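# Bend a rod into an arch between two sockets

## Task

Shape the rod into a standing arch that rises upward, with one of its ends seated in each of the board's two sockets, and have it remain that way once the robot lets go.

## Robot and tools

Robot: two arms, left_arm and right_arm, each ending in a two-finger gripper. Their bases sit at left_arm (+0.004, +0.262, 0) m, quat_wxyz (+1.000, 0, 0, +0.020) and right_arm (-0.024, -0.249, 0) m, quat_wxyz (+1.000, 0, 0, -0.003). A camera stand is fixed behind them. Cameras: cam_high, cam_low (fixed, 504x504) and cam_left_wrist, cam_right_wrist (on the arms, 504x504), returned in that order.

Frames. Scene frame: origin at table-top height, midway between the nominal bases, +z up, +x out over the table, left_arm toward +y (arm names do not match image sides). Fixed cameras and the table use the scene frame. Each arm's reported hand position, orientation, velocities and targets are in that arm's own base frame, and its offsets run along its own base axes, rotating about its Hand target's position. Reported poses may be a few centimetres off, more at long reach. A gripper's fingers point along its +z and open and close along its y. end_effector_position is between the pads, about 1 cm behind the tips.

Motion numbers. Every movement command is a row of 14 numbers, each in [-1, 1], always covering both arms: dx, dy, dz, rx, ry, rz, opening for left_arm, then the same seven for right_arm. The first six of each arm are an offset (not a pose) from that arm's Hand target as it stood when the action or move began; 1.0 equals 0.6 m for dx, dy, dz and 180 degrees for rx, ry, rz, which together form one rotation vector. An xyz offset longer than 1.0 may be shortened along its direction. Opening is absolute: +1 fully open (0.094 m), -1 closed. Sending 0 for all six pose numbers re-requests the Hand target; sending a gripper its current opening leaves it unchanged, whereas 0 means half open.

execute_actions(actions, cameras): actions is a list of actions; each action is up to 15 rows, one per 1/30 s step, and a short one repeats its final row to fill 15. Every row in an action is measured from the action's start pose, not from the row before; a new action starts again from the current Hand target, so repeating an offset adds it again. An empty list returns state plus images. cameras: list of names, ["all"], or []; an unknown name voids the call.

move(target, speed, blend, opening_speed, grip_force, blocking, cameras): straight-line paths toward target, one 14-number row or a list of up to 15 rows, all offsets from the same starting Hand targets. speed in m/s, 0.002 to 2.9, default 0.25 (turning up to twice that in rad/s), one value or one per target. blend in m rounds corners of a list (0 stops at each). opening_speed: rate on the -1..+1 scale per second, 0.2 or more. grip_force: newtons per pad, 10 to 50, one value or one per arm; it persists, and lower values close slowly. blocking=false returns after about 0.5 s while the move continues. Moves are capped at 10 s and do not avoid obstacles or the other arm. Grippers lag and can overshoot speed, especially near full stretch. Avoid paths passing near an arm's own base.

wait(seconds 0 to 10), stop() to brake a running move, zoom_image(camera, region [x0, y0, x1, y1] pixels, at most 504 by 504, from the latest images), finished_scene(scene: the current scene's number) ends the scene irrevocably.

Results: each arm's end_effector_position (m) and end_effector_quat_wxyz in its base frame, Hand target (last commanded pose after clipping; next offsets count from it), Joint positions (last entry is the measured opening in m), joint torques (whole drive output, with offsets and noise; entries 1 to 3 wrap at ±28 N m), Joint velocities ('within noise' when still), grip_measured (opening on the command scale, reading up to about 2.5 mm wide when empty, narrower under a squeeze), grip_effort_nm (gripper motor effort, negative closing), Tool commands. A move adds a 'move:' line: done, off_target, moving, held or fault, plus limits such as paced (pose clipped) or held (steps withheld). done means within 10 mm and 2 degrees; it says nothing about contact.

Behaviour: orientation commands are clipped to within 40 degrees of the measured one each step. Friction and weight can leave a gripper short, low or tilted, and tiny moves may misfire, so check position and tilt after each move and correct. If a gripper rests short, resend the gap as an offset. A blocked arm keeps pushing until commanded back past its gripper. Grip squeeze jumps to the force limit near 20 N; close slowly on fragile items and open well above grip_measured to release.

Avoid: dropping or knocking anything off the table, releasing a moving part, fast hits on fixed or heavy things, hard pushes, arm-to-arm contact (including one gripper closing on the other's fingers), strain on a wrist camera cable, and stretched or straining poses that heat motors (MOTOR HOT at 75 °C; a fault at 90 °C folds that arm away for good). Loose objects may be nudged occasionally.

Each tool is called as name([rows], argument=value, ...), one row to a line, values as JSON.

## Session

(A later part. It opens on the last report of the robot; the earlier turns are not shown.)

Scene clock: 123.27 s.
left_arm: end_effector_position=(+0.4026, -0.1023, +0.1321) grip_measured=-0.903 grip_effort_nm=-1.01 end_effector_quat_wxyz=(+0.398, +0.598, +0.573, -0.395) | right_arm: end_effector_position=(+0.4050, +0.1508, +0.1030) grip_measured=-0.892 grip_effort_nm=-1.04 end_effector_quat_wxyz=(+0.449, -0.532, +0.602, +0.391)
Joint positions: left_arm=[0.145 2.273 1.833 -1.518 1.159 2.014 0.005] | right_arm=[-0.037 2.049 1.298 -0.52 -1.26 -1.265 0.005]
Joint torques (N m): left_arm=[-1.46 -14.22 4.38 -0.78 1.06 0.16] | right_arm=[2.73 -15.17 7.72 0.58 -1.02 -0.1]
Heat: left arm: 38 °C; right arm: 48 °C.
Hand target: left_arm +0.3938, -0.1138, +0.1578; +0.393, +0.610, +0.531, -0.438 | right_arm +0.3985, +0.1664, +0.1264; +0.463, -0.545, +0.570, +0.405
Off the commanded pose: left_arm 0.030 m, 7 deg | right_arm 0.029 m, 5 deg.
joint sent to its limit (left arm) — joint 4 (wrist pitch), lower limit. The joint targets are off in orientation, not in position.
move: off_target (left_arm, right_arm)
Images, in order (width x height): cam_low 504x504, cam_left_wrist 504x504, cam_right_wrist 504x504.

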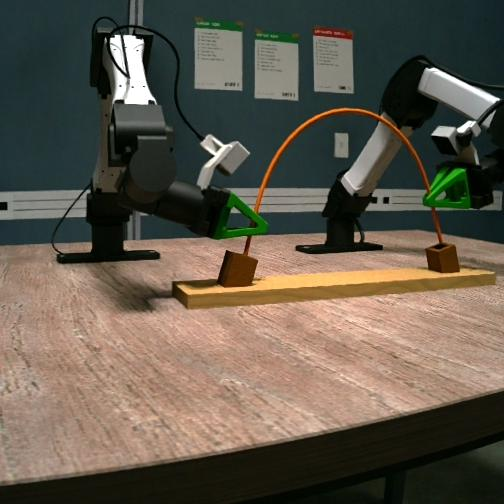

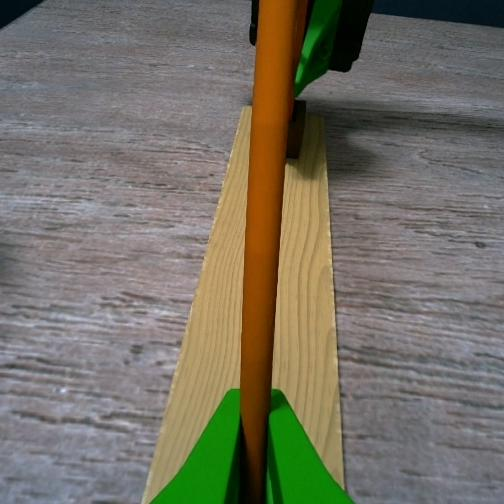

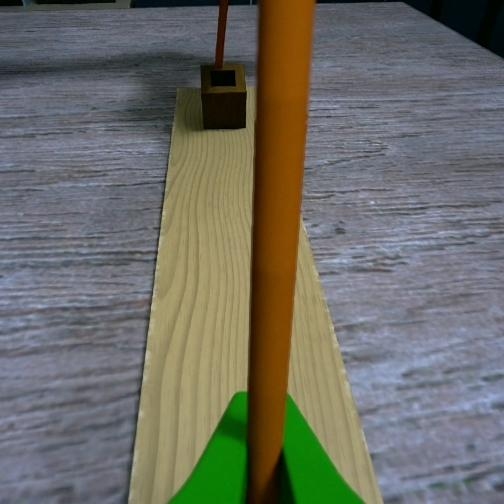

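move(target=[0.008,-0.005,-0.017,0,0,0,-1,0,0,0,0,0,0,-1], speed=0.06, cameras=["cam_low","cam_right_wrist","cam_left_wrist"])

zoom_image(camera="cam_low", region=[384, 170, 504, 290])

zoom_image(camera="cam_right_wrist", region=[160, 0, 320, 160])

Scene clock: 126.23 s.
left_arm: end_effector_position=(+0.4026, -0.1023, +0.1320) grip_measured=-0.903 grip_effort_nm=-1.00 end_effector_quat_wxyz=(+0.400, +0.601, +0.569, -0.393) | right_arm: end_effector_position=(+0.4050, +0.1508, +0.1030) grip_measured=-0.892 grip_effort_nm=-1.04 end_effector_quat_wxyz=(+0.449, -0.532, +0.602, +0.391)
Joint positions: left_arm=[0.145 2.273 1.833 -1.518 1.159 2.025 0.005] | right_arm=[-0.037 2.049 1.298 -0.52 -1.26 -1.265 0.005]
Joint torques (N m): left_arm=[-2.21 -11 6.37 -0.78 1.08 0.17] | right_arm=[2.73 -15.17 7.71 0.58 -1.02 -0.09]
Heat: left arm: 39 °C; right arm: 49 °C.
Hand target: left_arm +0.3986, -0.1168, +0.1476; +0.393, +0.610, +0.531, -0.438 | right_arm +0.3985, +0.1664, +0.1264; +0.463, -0.545, +0.570, +0.405
Off the commanded pose: left_arm 0.022 m, 7 deg | right_arm 0.029 m, 5 deg.
joint sent to its limit (left arm) — joint 4 (wrist pitch), lower limit. The joint targets are off in orientation, not in position.
move: off_target (left_arm, right_arm)
Images, in order (width x height): cam_low 504x504, cam_left_wrist 504x504, cam_right_wrist 504x504.

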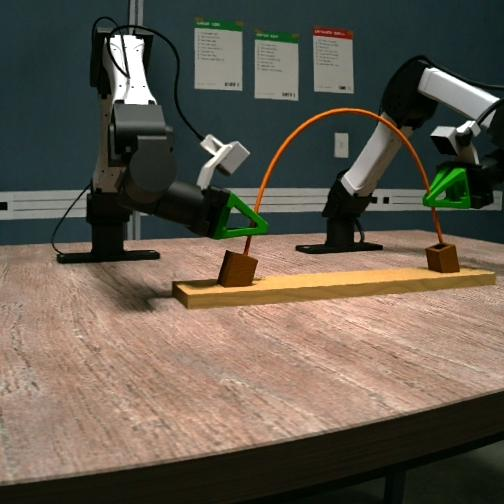

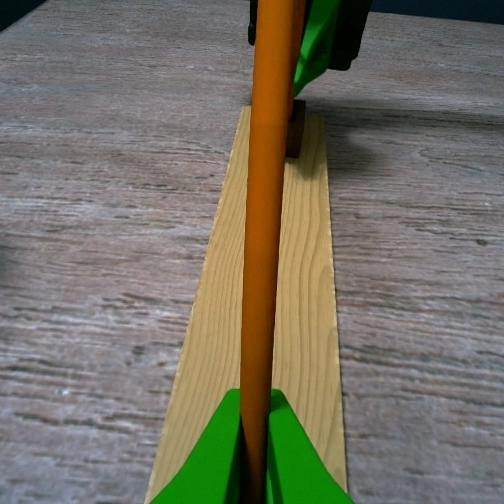

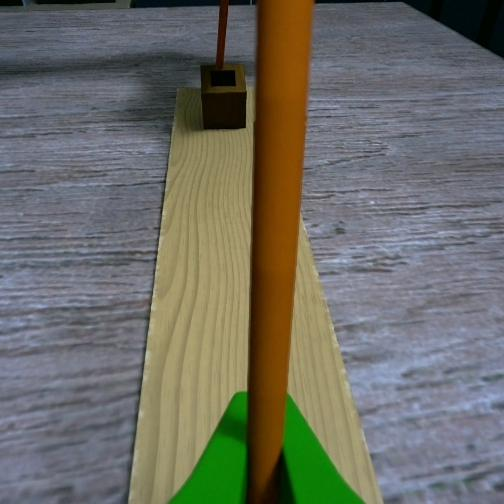

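Scaled by 4.200 from the camera's 504x504 image, which has a finer 720x720 frame.

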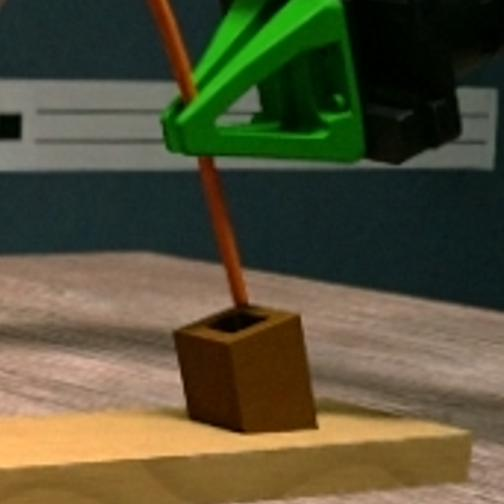

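Scaled by 3.150 from the camera's 504x504 image, which has a finer 720x720 frame.

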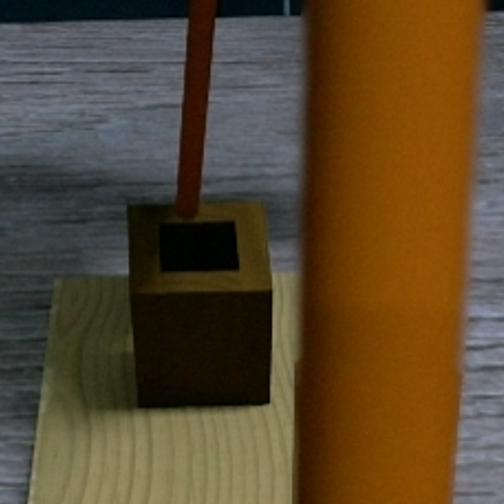

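move(target=[0.005,-0.013,0.0,0,0,0,-1,0,0,0,0,0,0,-1], speed=0.06, cameras=["cam_low","cam_right_wrist"])

zoom_image(camera="cam_low", region=[384, 170, 504, 290])

zoom_image(camera="cam_right_wrist", region=[160, 0, 320, 160])

Scene clock: 129.30 s.
left_arm: end_effector_position=(+0.4060, -0.1031, +0.1360) grip_measured=-0.903 grip_effort_nm=-1.01 end_effector_quat_wxyz=(+0.404, +0.607, +0.565, -0.387) | right_arm: end_effector_position=(+0.4050, +0.1508, +0.1030) grip_measured=-0.892 grip_effort_nm=-1.04 end_effector_quat_wxyz=(+0.449, -0.532, +0.602, +0.391)
Joint positions: left_arm=[0.142 2.273 1.854 -1.518 1.159 2.025 0.005] | right_arm=[-0.037 2.049 1.298 -0.52 -1.26 -1.265 0.005]
Joint torques (N m): left_arm=[-3.56 -9.81 6.75 -0.76 1.15 0] | right_arm=[2.73 -15.17 7.72 0.58 -1.02 -0.1]
Heat: left arm: 39 °C; right arm: 50 °C.
Hand target: left_arm +0.4016, -0.1245, +0.1476; +0.393, +0.610, +0.531, -0.438 | right_arm +0.3985, +0.1664, +0.1264; +0.463, -0.544, +0.570, +0.405
Off the commanded pose: left_arm 0.025 m, 7 deg | right_arm 0.029 m, 5 deg.
joint sent to its limit (left arm) — joint 4 (wrist pitch), lower limit. The joint targets are off in orientation, not in position.
move: off_target (left_arm, right_arm)
Images, in order (width x height): cam_low 504x504, cam_right_wrist 504x504.

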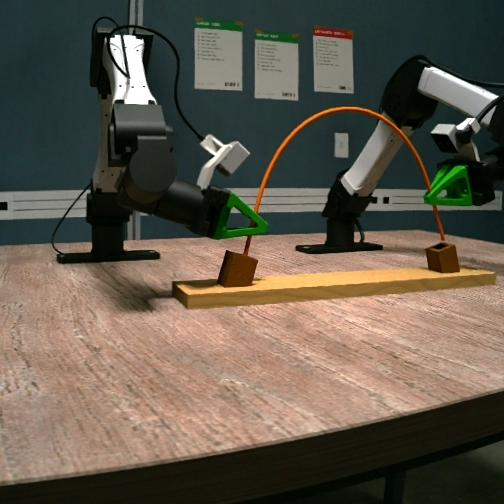

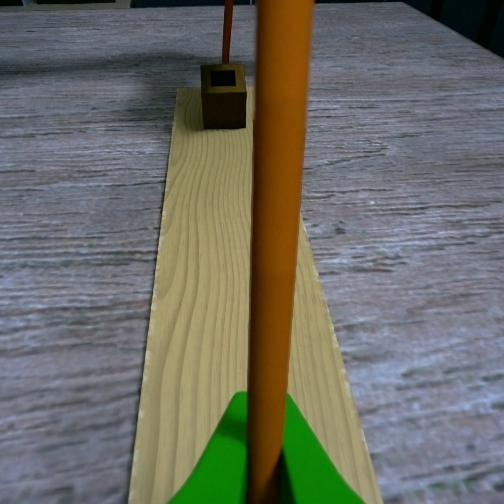

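Scaled by 4.200 from the camera's 504x504 image, which has a finer 720x720 frame.

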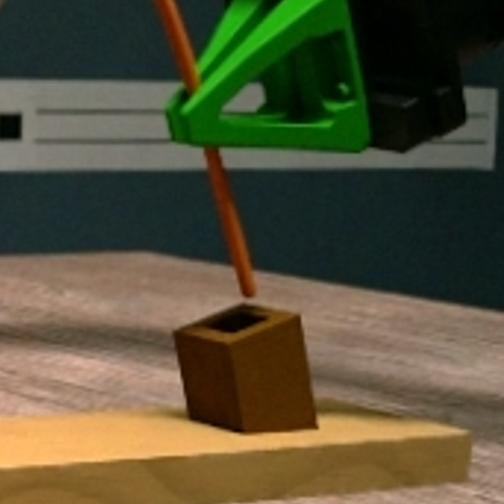

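Scaled by 3.150 from the camera's 504x504 image, which has a finer 720x720 frame.

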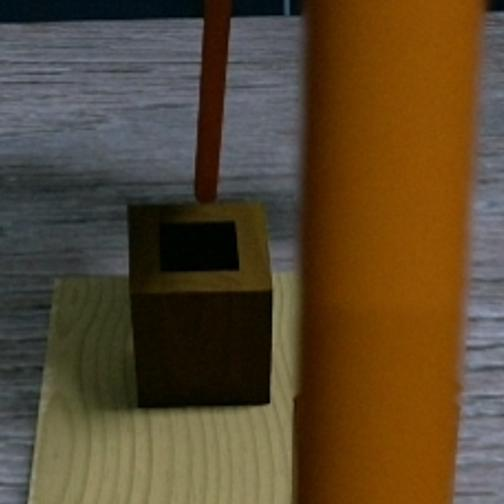

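move(target=[-0.003,-0.014,0.0,0,0,0,-1,0,0,0,0,0,0,-1], speed=0.06, cameras=["cam_low","cam_right_wrist"])

zoom_image(camera="cam_low", region=[384, 170, 504, 290])

zoom_image(camera="cam_right_wrist", region=[160, 0, 320, 160])

Scene clock: 131.47 s.
left_arm: end_effector_position=(+0.4043, -0.1094, +0.1360) grip_measured=-0.903 grip_effort_nm=-1.00 end_effector_quat_wxyz=(+0.401, +0.611, +0.560, -0.390) | right_arm: end_effector_position=(+0.4049, +0.1508, +0.1030) grip_measured=-0.892 grip_effort_nm=-1.04 end_effector_quat_wxyz=(+0.449, -0.532, +0.602, +0.391)
Joint positions: left_arm=[0.126 2.273 1.854 -1.518 1.159 2.025 0.005] | right_arm=[-0.037 2.049 1.298 -0.521 -1.26 -1.265 0.005]
Joint torques (N m): left_arm=[-3.89 -9.57 6.82 -0.75 1.21 -0.06] | right_arm=[2.73 -15.16 7.72 0.58 -1.02 -0.09]
Heat: left arm: 40 °C; right arm: 50 °C.
Hand target: left_arm +0.3998, -0.1329, +0.1476; +0.393, +0.610, +0.531, -0.438 | right_arm +0.3985, +0.1664, +0.1264; +0.463, -0.544, +0.570, +0.405
Off the commanded pose: left_arm 0.027 m, 6 deg | right_arm 0.029 m, 5 deg.
joint sent to its limit (left arm) — joint 4 (wrist pitch), lower limit. The joint targets are off in orientation, not in position.
move: off_target (left_arm, right_arm)
Images, in order (width x height): cam_low 504x504, cam_right_wrist 504x504.

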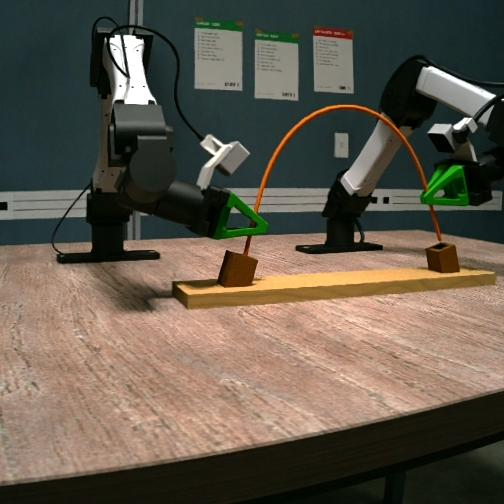

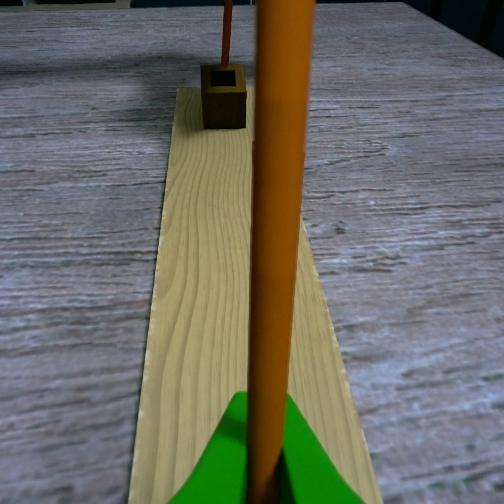

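Scaled by 4.200 from the camera's 504x504 image, which has a finer 720x720 frame.

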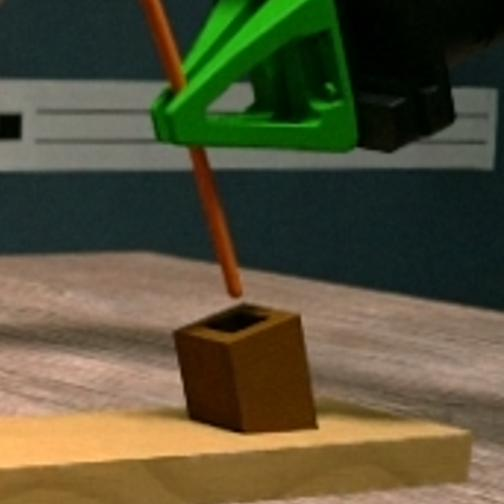

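Scaled by 3.150 from the camera's 504x504 image, which has a finer 720x720 frame.

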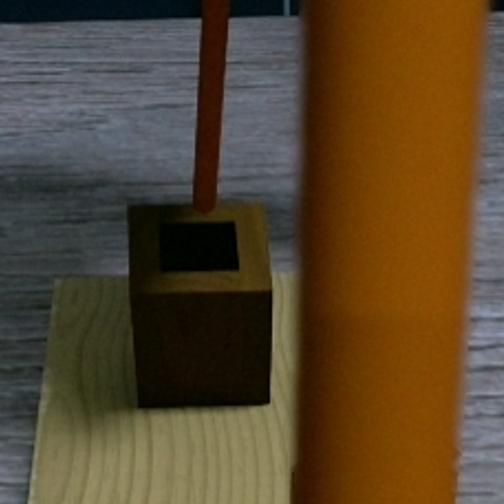

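move(target=[0,-0.004,-0.025,0,0,0,-1,0,0,0,0,0,0,-1], speed=0.06, cameras=["cam_low","cam_right_wrist"])

zoom_image(camera="cam_low", region=[384, 170, 504, 290])

zoom_image(camera="cam_right_wrist", region=[160, 0, 320, 160])

Scene clock: 133.73 s.
left_arm: end_effector_position=(+0.4043, -0.1114, +0.1230) grip_measured=-0.903 grip_effort_nm=-1.01 end_effector_quat_wxyz=(+0.395, +0.608, +0.560, -0.400) | right_arm: end_effector_position=(+0.4049, +0.1508, +0.1030) grip_measured=-0.892 grip_effort_nm=-1.04 end_effector_quat_wxyz=(+0.449, -0.532, +0.602, +0.391)
Joint positions: left_arm=[0.121 2.308 1.854 -1.518 1.159 2.039 0.005] | right_arm=[-0.037 2.049 1.298 -0.521 -1.26 -1.265 0.005]
Joint torques (N m): left_arm=[-4.01 -9.29 6.67 -0.8 1.19 0.19] | right_arm=[2.73 -15.16 7.72 0.58 -1.02 -0.09]
Heat: left arm: 40 °C; right arm: 51 °C.
Hand target: left_arm +0.3998, -0.1353, +0.1326; +0.393, +0.610, +0.531, -0.438 | right_arm +0.3984, +0.1664, +0.1264; +0.463, -0.544, +0.570, +0.405
Off the commanded pose: left_arm 0.026 m, 5 deg | right_arm 0.029 m, 5 deg.
joint sent to its limit (left arm) — joint 4 (wrist pitch), lower limit. The joint targets still meet the commanded pose.
move: off_target (left_arm, right_arm)
Images, in order (width x height): cam_low 504x504, cam_right_wrist 504x504.

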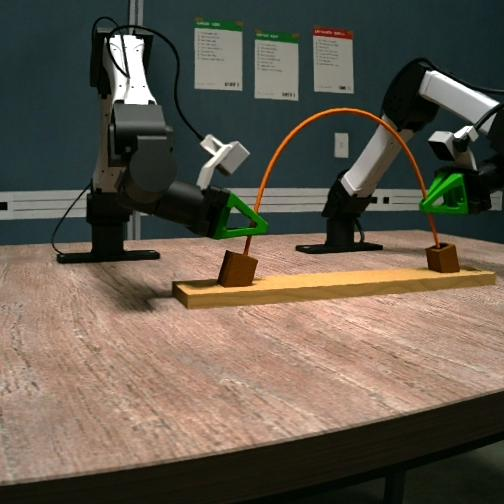

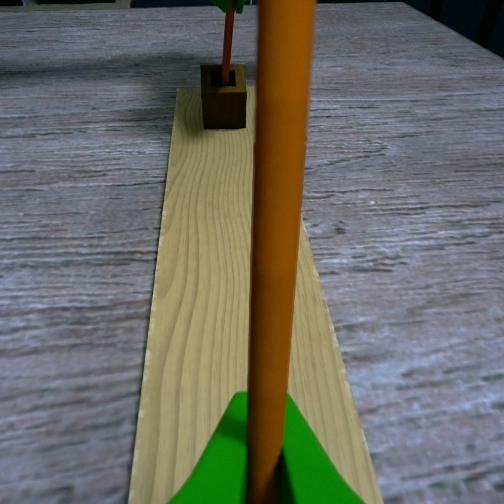

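Scaled by 4.200 from the camera's 504x504 image, which has a finer 720x720 frame.

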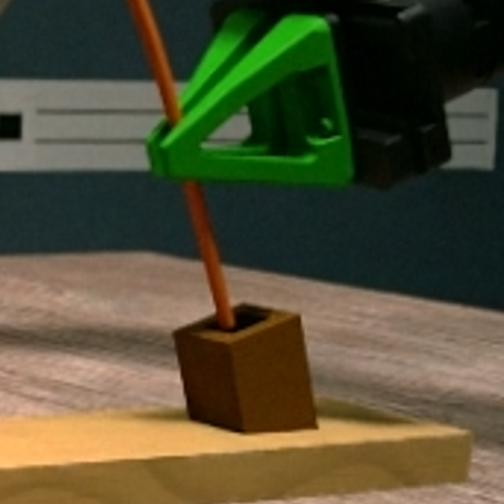

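Scaled by 3.150 from the camera's 504x504 image, which has a finer 720x720 frame.

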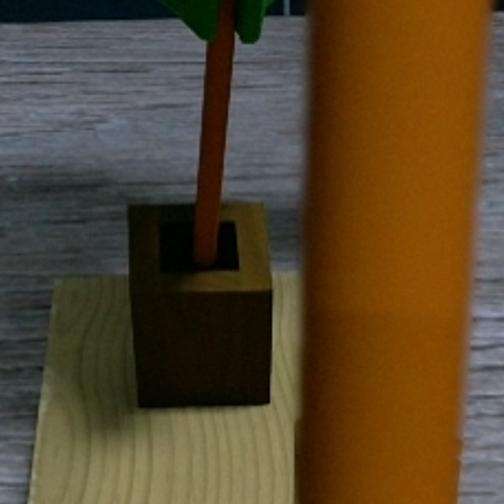

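move([
  [0,0.012,0,0,0,0,-1,0,0,0,0,0,0,-1],
  [0,0.02,-0.03,0,0,0,-1,0,0,0,0,0,0,-1],
], speed=0.06, cameras=["cam_low","cam_right_wrist","cam_left_wrist"])

zoom_image(camera="cam_low", region=[384, 170, 504, 290])

zoom_image(camera="cam_low", region=[180, 180, 300, 300])

zoom_image(camera="cam_left_wrist", region=[200, 50, 340, 190])

Scene clock: 137.70 s.
left_arm: end_effector_position=(+0.4050, -0.1091, +0.1108) grip_measured=-0.903 grip_effort_nm=-1.01 end_effector_quat_wxyz=(+0.395, +0.610, +0.557, -0.403) | right_arm: end_effector_position=(+0.4049, +0.1508, +0.1029) grip_measured=-0.892 grip_effort_nm=-1.04 end_effector_quat_wxyz=(+0.449, -0.532, +0.602, +0.390)
Joint positions: left_arm=[0.127 2.342 1.854 -1.518 1.159 2.076 0.005] | right_arm=[-0.037 2.049 1.298 -0.521 -1.26 -1.266 0.005]
Joint torques (N m): left_arm=[-2.24 -9.24 5.78 -0.86 0.98 0.2] | right_arm=[2.71 -15.16 7.72 0.58 -1.02 -0.09]
Heat: left arm: 40 °C; right arm: 52 °C.
Hand target: left_arm +0.3998, -0.1233, +0.1146; +0.393, +0.610, +0.531, -0.438 | right_arm +0.3985, +0.1664, +0.1263; +0.463, -0.545, +0.570, +0.405
Off the commanded pose: left_arm 0.016 m, 5 deg | right_arm 0.029 m, 5 deg.
joint sent to its limit (left arm) — joint 4 (wrist pitch), lower limit; joint 6 (wrist roll), upper limit. The joint targets still meet the commanded pose.
move: off_target (left_arm, right_arm)
Images, in order (width x height): cam_low 504x504, cam_left_wrist 504x504, cam_right_wrist 504x504.

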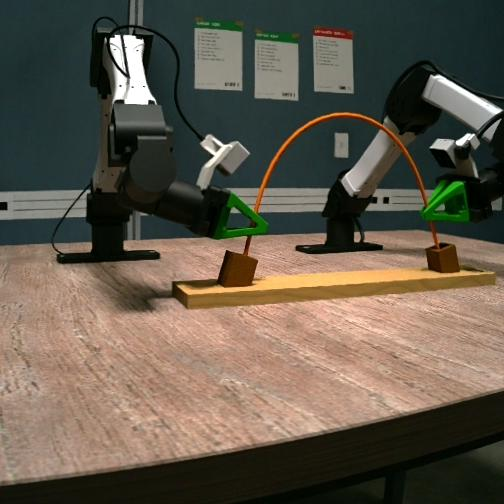

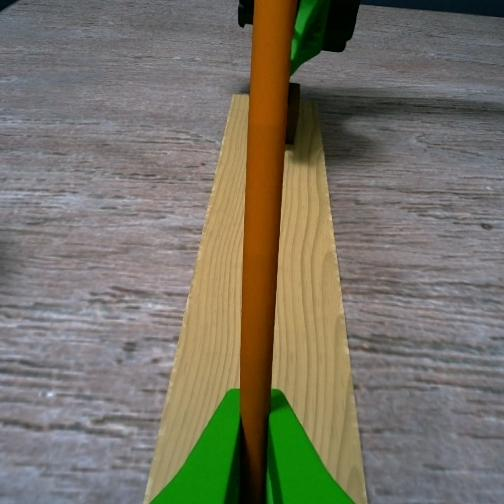

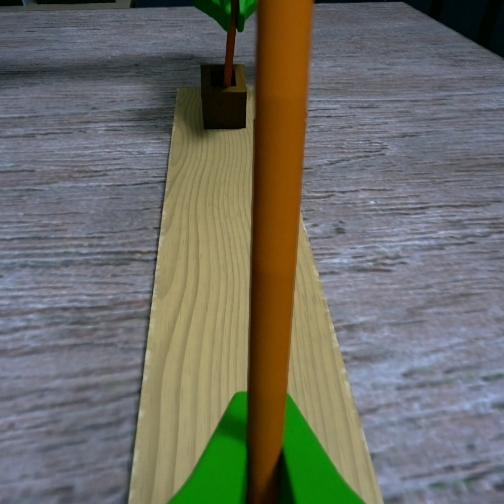

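Scaled by 4.200 from the camera's 504x504 image, which has a finer 720x720 frame.

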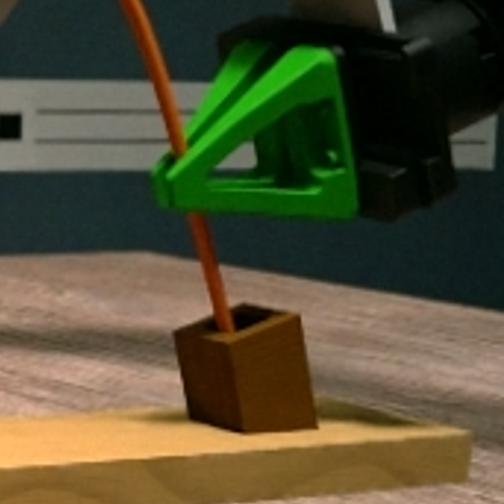

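Scaled by 4.200 from the camera's 504x504 image, which has a finer 720x720 frame.

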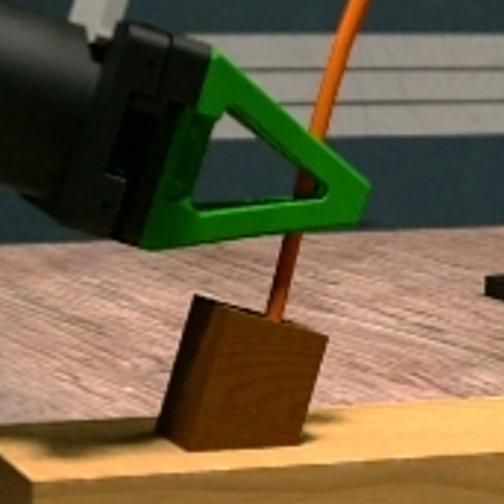

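Scaled by 3.600 from the camera's 504x504 image, which has a finer 720x720 frame.

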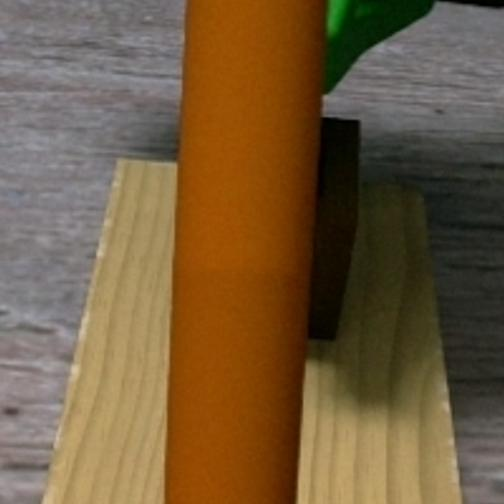

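move(target=[0,0.012,-0.02,0,0,0,-1,0,0,-0.025,0,0,0,-1], speed=0.06, cameras=["cam_low","cam_right_wrist","cam_left_wrist"])

zoom_image(camera="cam_low", region=[384, 170, 504, 290])

zoom_image(camera="cam_low", region=[180, 180, 300, 300])

Scene clock: 140.30 s.
left_arm: end_effector_position=(+0.4039, -0.1048, +0.1040) grip_measured=-0.903 grip_effort_nm=-1.01 end_effector_quat_wxyz=(+0.391, +0.605, +0.562, -0.405) | right_arm: end_effector_position=(+0.4052, +0.1508, +0.1030) grip_measured=-0.893 grip_effort_nm=-1.04 end_effector_quat_wxyz=(+0.450, -0.534, +0.601, +0.389)
Joint positions: left_arm=[0.137 2.352 1.844 -1.515 1.152 2.078 0.005] | right_arm=[-0.037 2.049 1.298 -0.519 -1.26 -1.27 0.005]
Joint torques (N m): left_arm=[-1.68 -9.36 4.15 -0.55 0.95 0.17] | right_arm=[2.71 -12.3 5.79 0.95 -1.02 -0.12]
Heat: left arm: 41 °C; right arm: 52 °C.
Hand target: left_arm +0.3998, -0.1161, +0.1026; +0.393, +0.610, +0.531, -0.438 | right_arm +0.3985, +0.1664, +0.1114; +0.463, -0.545, +0.570, +0.405
Off the commanded pose: left_arm 0.012 m, 5 deg | right_arm 0.019 m, 4 deg.
joint sent to its limit (left arm) — joint 6 (wrist roll), upper limit. The joint targets are off in orientation, not in position.
move: off_target (left_arm, right_arm)
Images, in order (width x height): cam_low 504x504, cam_left_wrist 504x504, cam_right_wrist 504x504.

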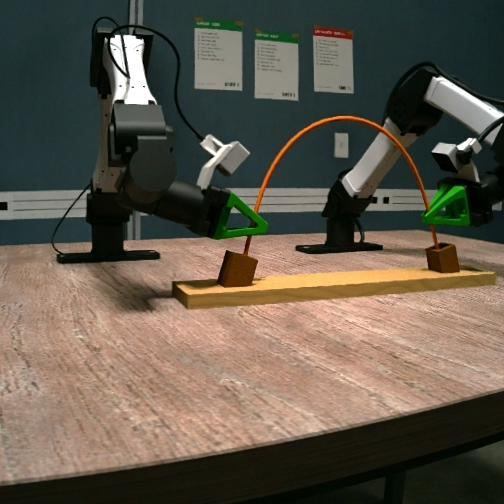

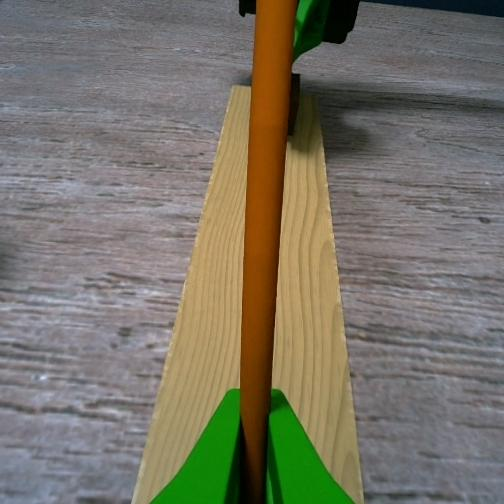

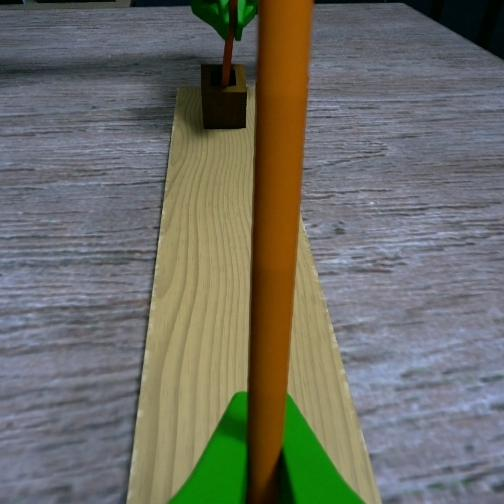

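Scaled by 4.200 from the camera's 504x504 image, which has a finer 720x720 frame.

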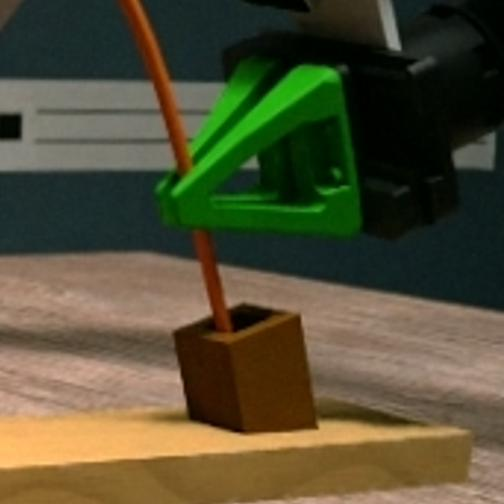

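Scaled by 4.200 from the camera's 504x504 image, which has a finer 720x720 frame.

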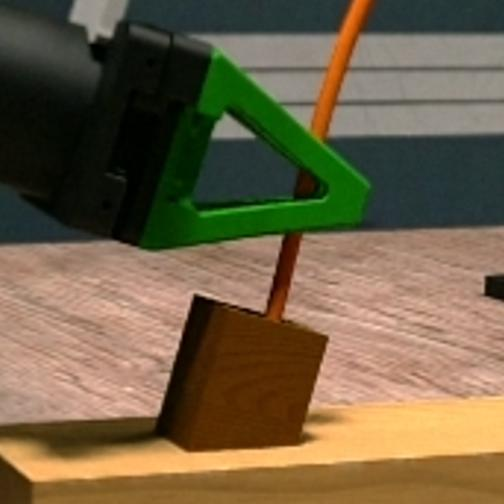

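move(target=[0,0.01,-0.013,0,0,0,-1,0,-0.015,-0.035,0,0,0,-1], speed=0.06, cameras=["cam_low","cam_right_wrist","cam_left_wrist"])

zoom_image(camera="cam_low", region=[384, 170, 504, 290])

zoom_image(camera="cam_low", region=[180, 180, 300, 300])

Scene clock: 142.97 s.
left_arm: end_effector_position=(+0.4039, -0.0998, +0.0978) grip_measured=-0.903 grip_effort_nm=-1.01 end_effector_quat_wxyz=(+0.391, +0.607, +0.564, -0.399) | right_arm: end_effector_position=(+0.4043, +0.1504, +0.1024) grip_measured=-0.893 grip_effort_nm=-1.04 end_effector_quat_wxyz=(-0.467, +0.545, -0.578, -0.387)
Joint positions: left_arm=[0.148 2.352 1.826 -1.49 1.142 2.081 0.005] | right_arm=[-0.042 2.065 1.298 -0.519 -1.292 -1.339 0.005]
Joint torques (N m): left_arm=[-1.42 -8.94 4.07 -0.58 0.94 0.12] | right_arm=[1.28 -8.51 5.26 0.8 -0.77 -0.16]
Heat: left arm: 41 °C; right arm: 52 °C.
Hand target: left_arm +0.3998, -0.1101, +0.0948; +0.393, +0.610, +0.531, -0.438 | right_arm +0.3985, +0.1572, +0.0904; -0.464, +0.544, -0.570, -0.405
Off the commanded pose: left_arm 0.011 m, 6 deg | right_arm 0.015 m, 2 deg.
joint sent to its limit (left arm) — joint 6 (wrist roll), upper limit. The joint targets are off in orientation, not in position.
move: off_target (left_arm, right_arm)
Images, in order (width x height): cam_low 504x504, cam_left_wrist 504x504, cam_right_wrist 504x504.

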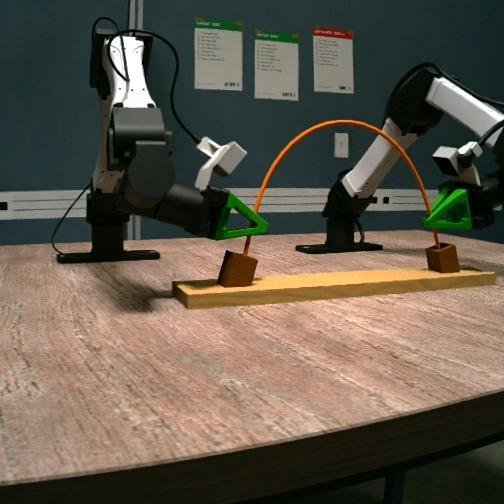

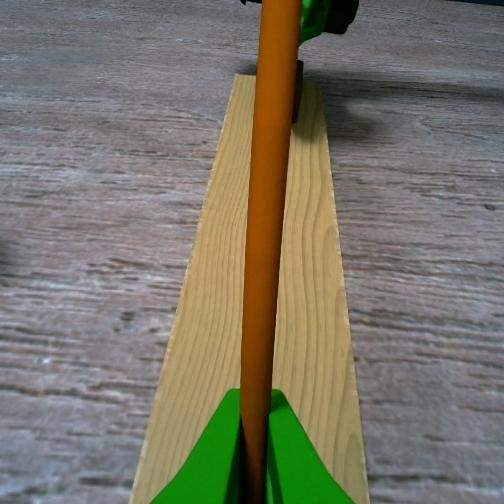

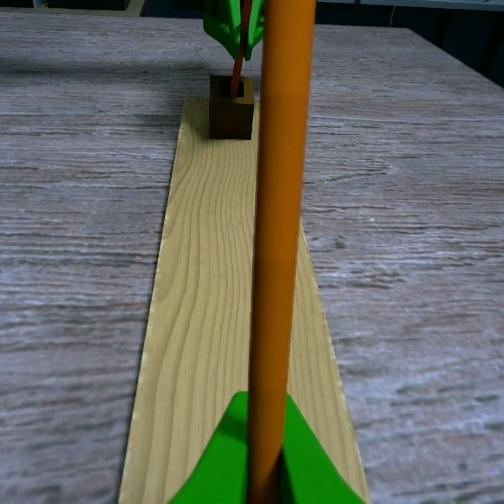

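Scaled by 4.200 from the camera's 504x504 image, which has a finer 720x720 frame.

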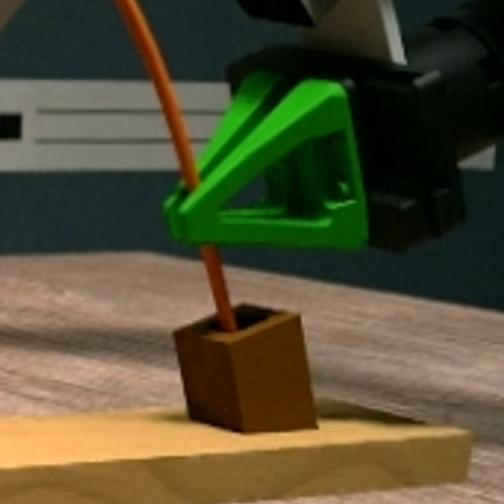

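Scaled by 4.200 from the camera's 504x504 image, which has a finer 720x720 frame.

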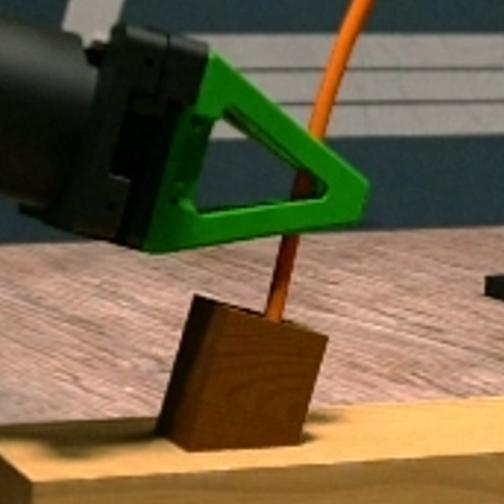

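wait(seconds=0.1, cameras=["cam_high","cam_low","cam_left_wrist"])

zoom_image(camera="cam_low", region=[215, 230, 265, 280])

zoom_image(camera="cam_high", region=[150, 220, 330, 400])

zoom_image(camera="cam_left_wrist", region=[260, 0, 360, 100])

Scene clock: 145.13 s.
left_arm: end_effector_position=(+0.4040, -0.0998, +0.0978) grip_measured=-0.903 grip_effort_nm=-1.01 end_effector_quat_wxyz=(+0.391, +0.607, +0.564, -0.399) | right_arm: end_effector_position=(+0.4043, +0.1504, +0.1024) grip_measured=-0.893 grip_effort_nm=-1.04 end_effector_quat_wxyz=(-0.467, +0.546, -0.578, -0.387)
Joint positions: left_arm=[0.148 2.352 1.826 -1.49 1.142 2.081 0.005] | right_arm=[-0.042 2.065 1.298 -0.519 -1.292 -1.339 0.005]
Joint torques (N m): left_arm=[-1.43 -8.92 4.04 -0.56 0.94 0.14] | right_arm=[1.29 -8.53 5.26 0.8 -0.78 -0.18]
Heat: left arm: 41 °C; right arm: 52 °C.
Hand target: left_arm +0.3998, -0.1101, +0.0948; +0.393, +0.610, +0.531, -0.438 | right_arm +0.3985, +0.1572, +0.0904; -0.464, +0.544, -0.570, -0.405
Tool commands: left_gripper/opening=-1.0 right_gripper/opening=-1.0
Off the commanded pose: left_arm 0.011 m, 6 deg | right_arm 0.015 m, 2 deg.
wait: 0.10 s; at rest from the start
Images, in order (width x height): cam_high 504x504, cam_low 504x504, cam_left_wrist 504x504.

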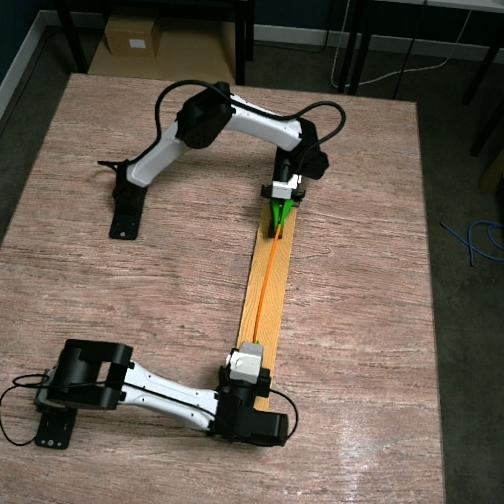

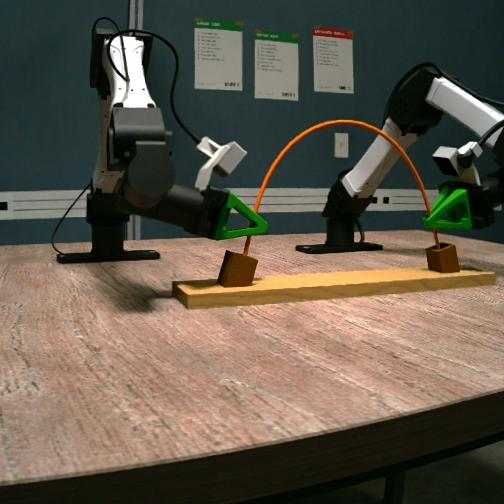

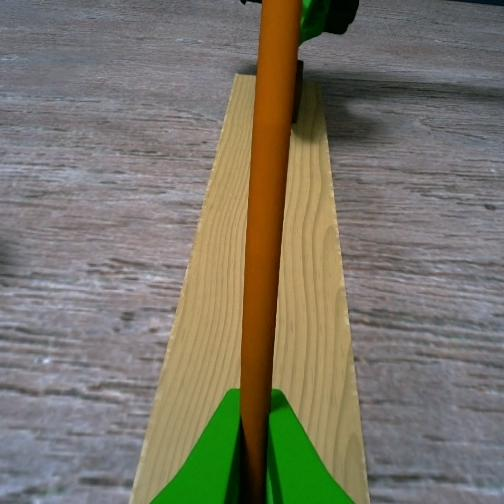

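Scaled by 10.080 from the camera's 504x504 image, which has a finer 720x720 frame.

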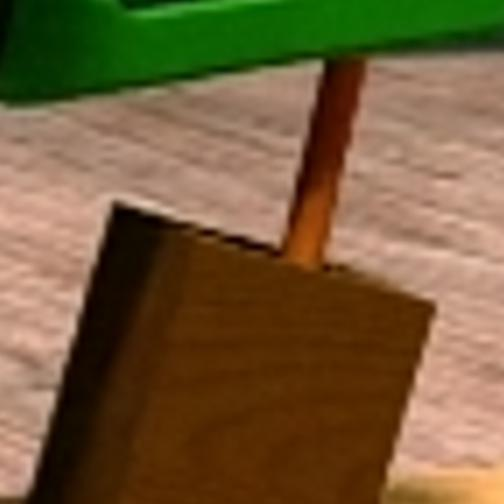

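Scaled by 2.800 from the camera's 504x504 image, which has a finer 720x720 frame.

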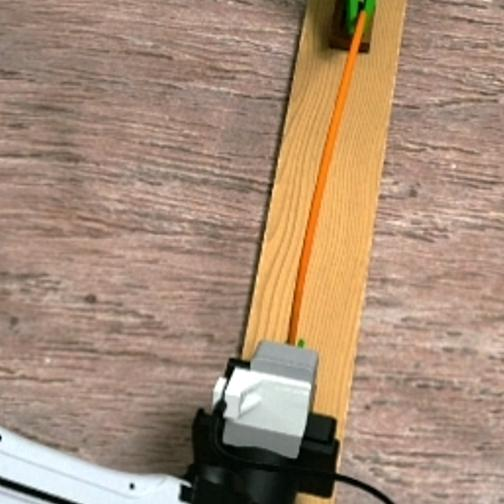

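Scaled by 5.040 from the camera's 504x504 image, which has a finer 720x720 frame.

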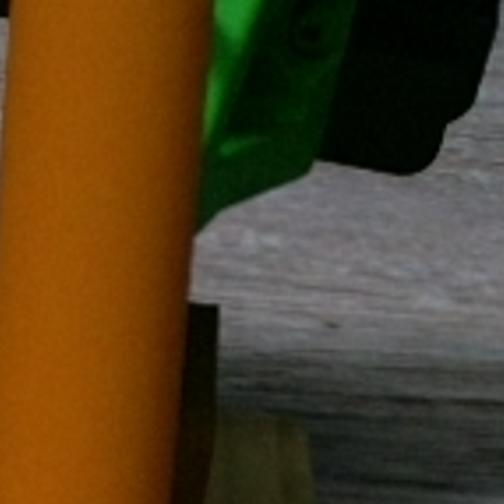

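move(target=[0,0,0,0,0,0,-1,-0.015,-0.0,0.06,0,0,0,-1], speed=0.06, cameras=["cam_low","cam_left_wrist"])

zoom_image(camera="cam_low", region=[180, 180, 300, 300])

zoom_image(camera="cam_left_wrist", region=[220, 0, 360, 140])

Scene clock: 148.23 s.
left_arm: end_effector_position=(+0.4041, -0.0998, +0.0977) grip_measured=-0.903 grip_effort_nm=-1.00 end_effector_quat_wxyz=(+0.392, +0.608, +0.564, -0.399) | right_arm: end_effector_position=(+0.3972, +0.1482, +0.1035) grip_measured=-0.893 grip_effort_nm=-1.04 end_effector_quat_wxyz=(+0.451, -0.538, +0.592, +0.394)
Joint positions: left_arm=[0.148 2.352 1.826 -1.489 1.142 2.081 0.005] | right_arm=[-0.047 2.049 1.298 -0.591 -1.278 -1.352 0.005]
Joint torques (N m): left_arm=[-1.42 -8.95 4.08 -0.57 0.94 0.14] | right_arm=[1.63 -16.17 6.71 0.28 -0.93 -0.11]
Heat: left arm: 41 °C; right arm: 52 °C.
Hand target: left_arm +0.3998, -0.1101, +0.0948; +0.393, +0.610, +0.531, -0.438 | right_arm +0.3895, +0.1573, +0.1264; +0.464, -0.544, +0.570, +0.405
Off the commanded pose: left_arm 0.012 m, 6 deg | right_arm 0.026 m, 3 deg.
joint sent to its limit (left arm) — joint 6 (wrist roll), upper limit. The joint targets are off in orientation, not in position.
move: off_target (left_arm, right_arm)
Images, in order (width x height): cam_low 504x504, cam_left_wrist 504x504.

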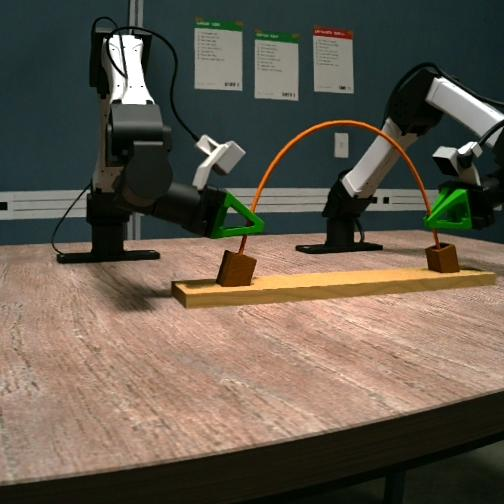

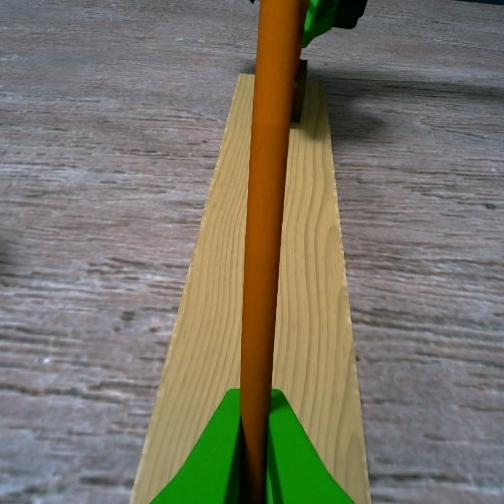

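Scaled by 4.200 from the camera's 504x504 image, which has a finer 720x720 frame.

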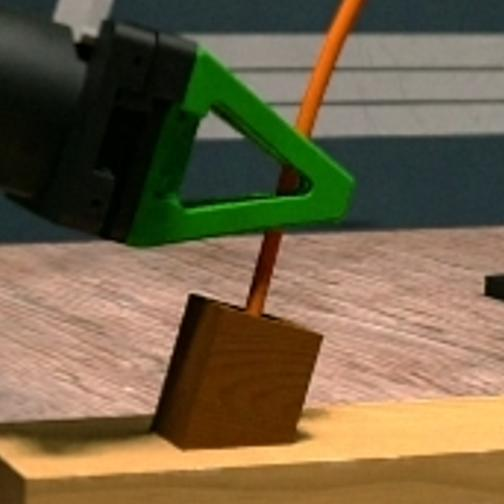

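Scaled by 3.600 from the camera's 504x504 image, which has a finer 720x720 frame.

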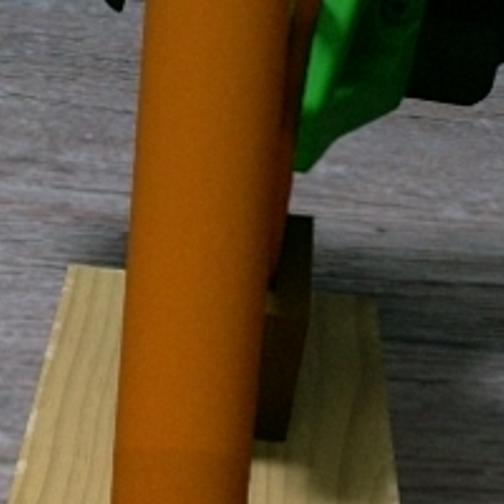

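move(target=[0,0,0,0,0,0,-1,0.004,-0.01,-0.065,0,0,0,-1], speed=0.06, cameras=["cam_low","cam_left_wrist"])

zoom_image(camera="cam_low", region=[180, 180, 300, 300])

zoom_image(camera="cam_left_wrist", region=[220, 0, 360, 140])

Scene clock: 150.97 s.
left_arm: end_effector_position=(+0.4041, -0.0996, +0.0972) grip_measured=-0.903 grip_effort_nm=-1.01 end_effector_quat_wxyz=(+0.391, +0.609, +0.564, -0.398) | right_arm: end_effector_position=(+0.3974, +0.1455, +0.1035) grip_measured=-0.894 grip_effort_nm=-1.04 end_effector_quat_wxyz=(-0.469, +0.545, -0.574, -0.392)
Joint positions: left_arm=[0.148 2.352 1.826 -1.487 1.14 2.082 0.005] | right_arm=[-0.058 2.062 1.295 -0.585 -1.31 -1.408 0.005]
Joint torques (N m): left_arm=[-1.37 -8.92 4.11 -0.6 0.96 0.12] | right_arm=[1.2 -8.12 4.53 0.79 -0.66 -0.19]
Heat: left arm: 41 °C; right arm: 52 °C.
Hand target: left_arm +0.3998, -0.1101, +0.0948; +0.393, +0.610, +0.531, -0.438 | right_arm +0.3920, +0.1512, +0.0873; -0.463, +0.544, -0.570, -0.405
Off the commanded pose: left_arm 0.012 m, 6 deg | right_arm 0.018 m, 2 deg.
joint sent to its limit (left arm) — joint 6 (wrist roll), upper limit. The joint targets are off in orientation, not in position.
move: off_target (left_arm, right_arm)
Images, in order (width x height): cam_low 504x504, cam_left_wrist 504x504.

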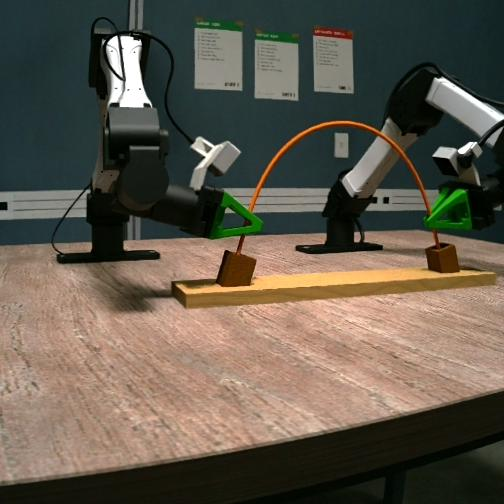

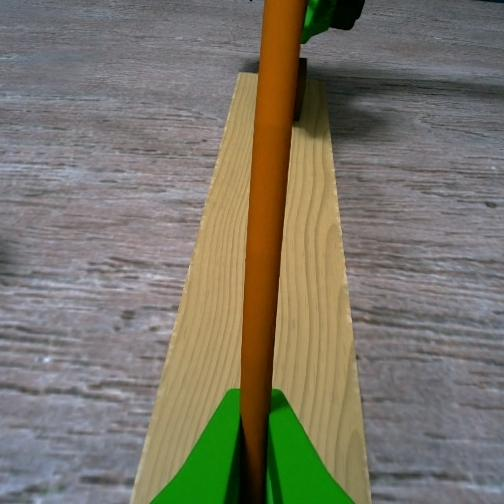

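Scaled by 4.200 from the camera's 504x504 image, which has a finer 720x720 frame.

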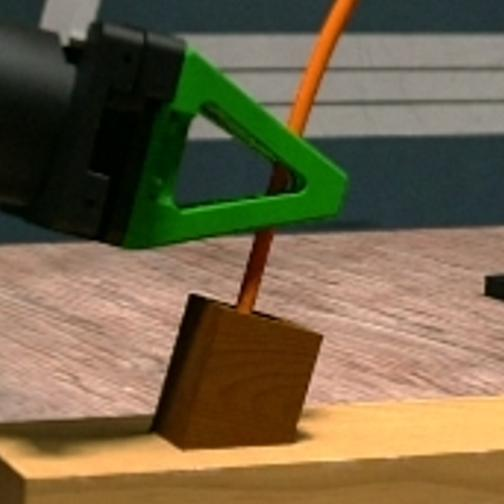

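Scaled by 3.600 from the camera's 504x504 image, which has a finer 720x720 frame.

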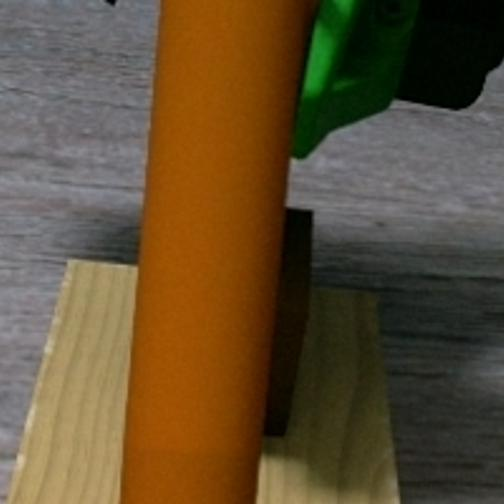

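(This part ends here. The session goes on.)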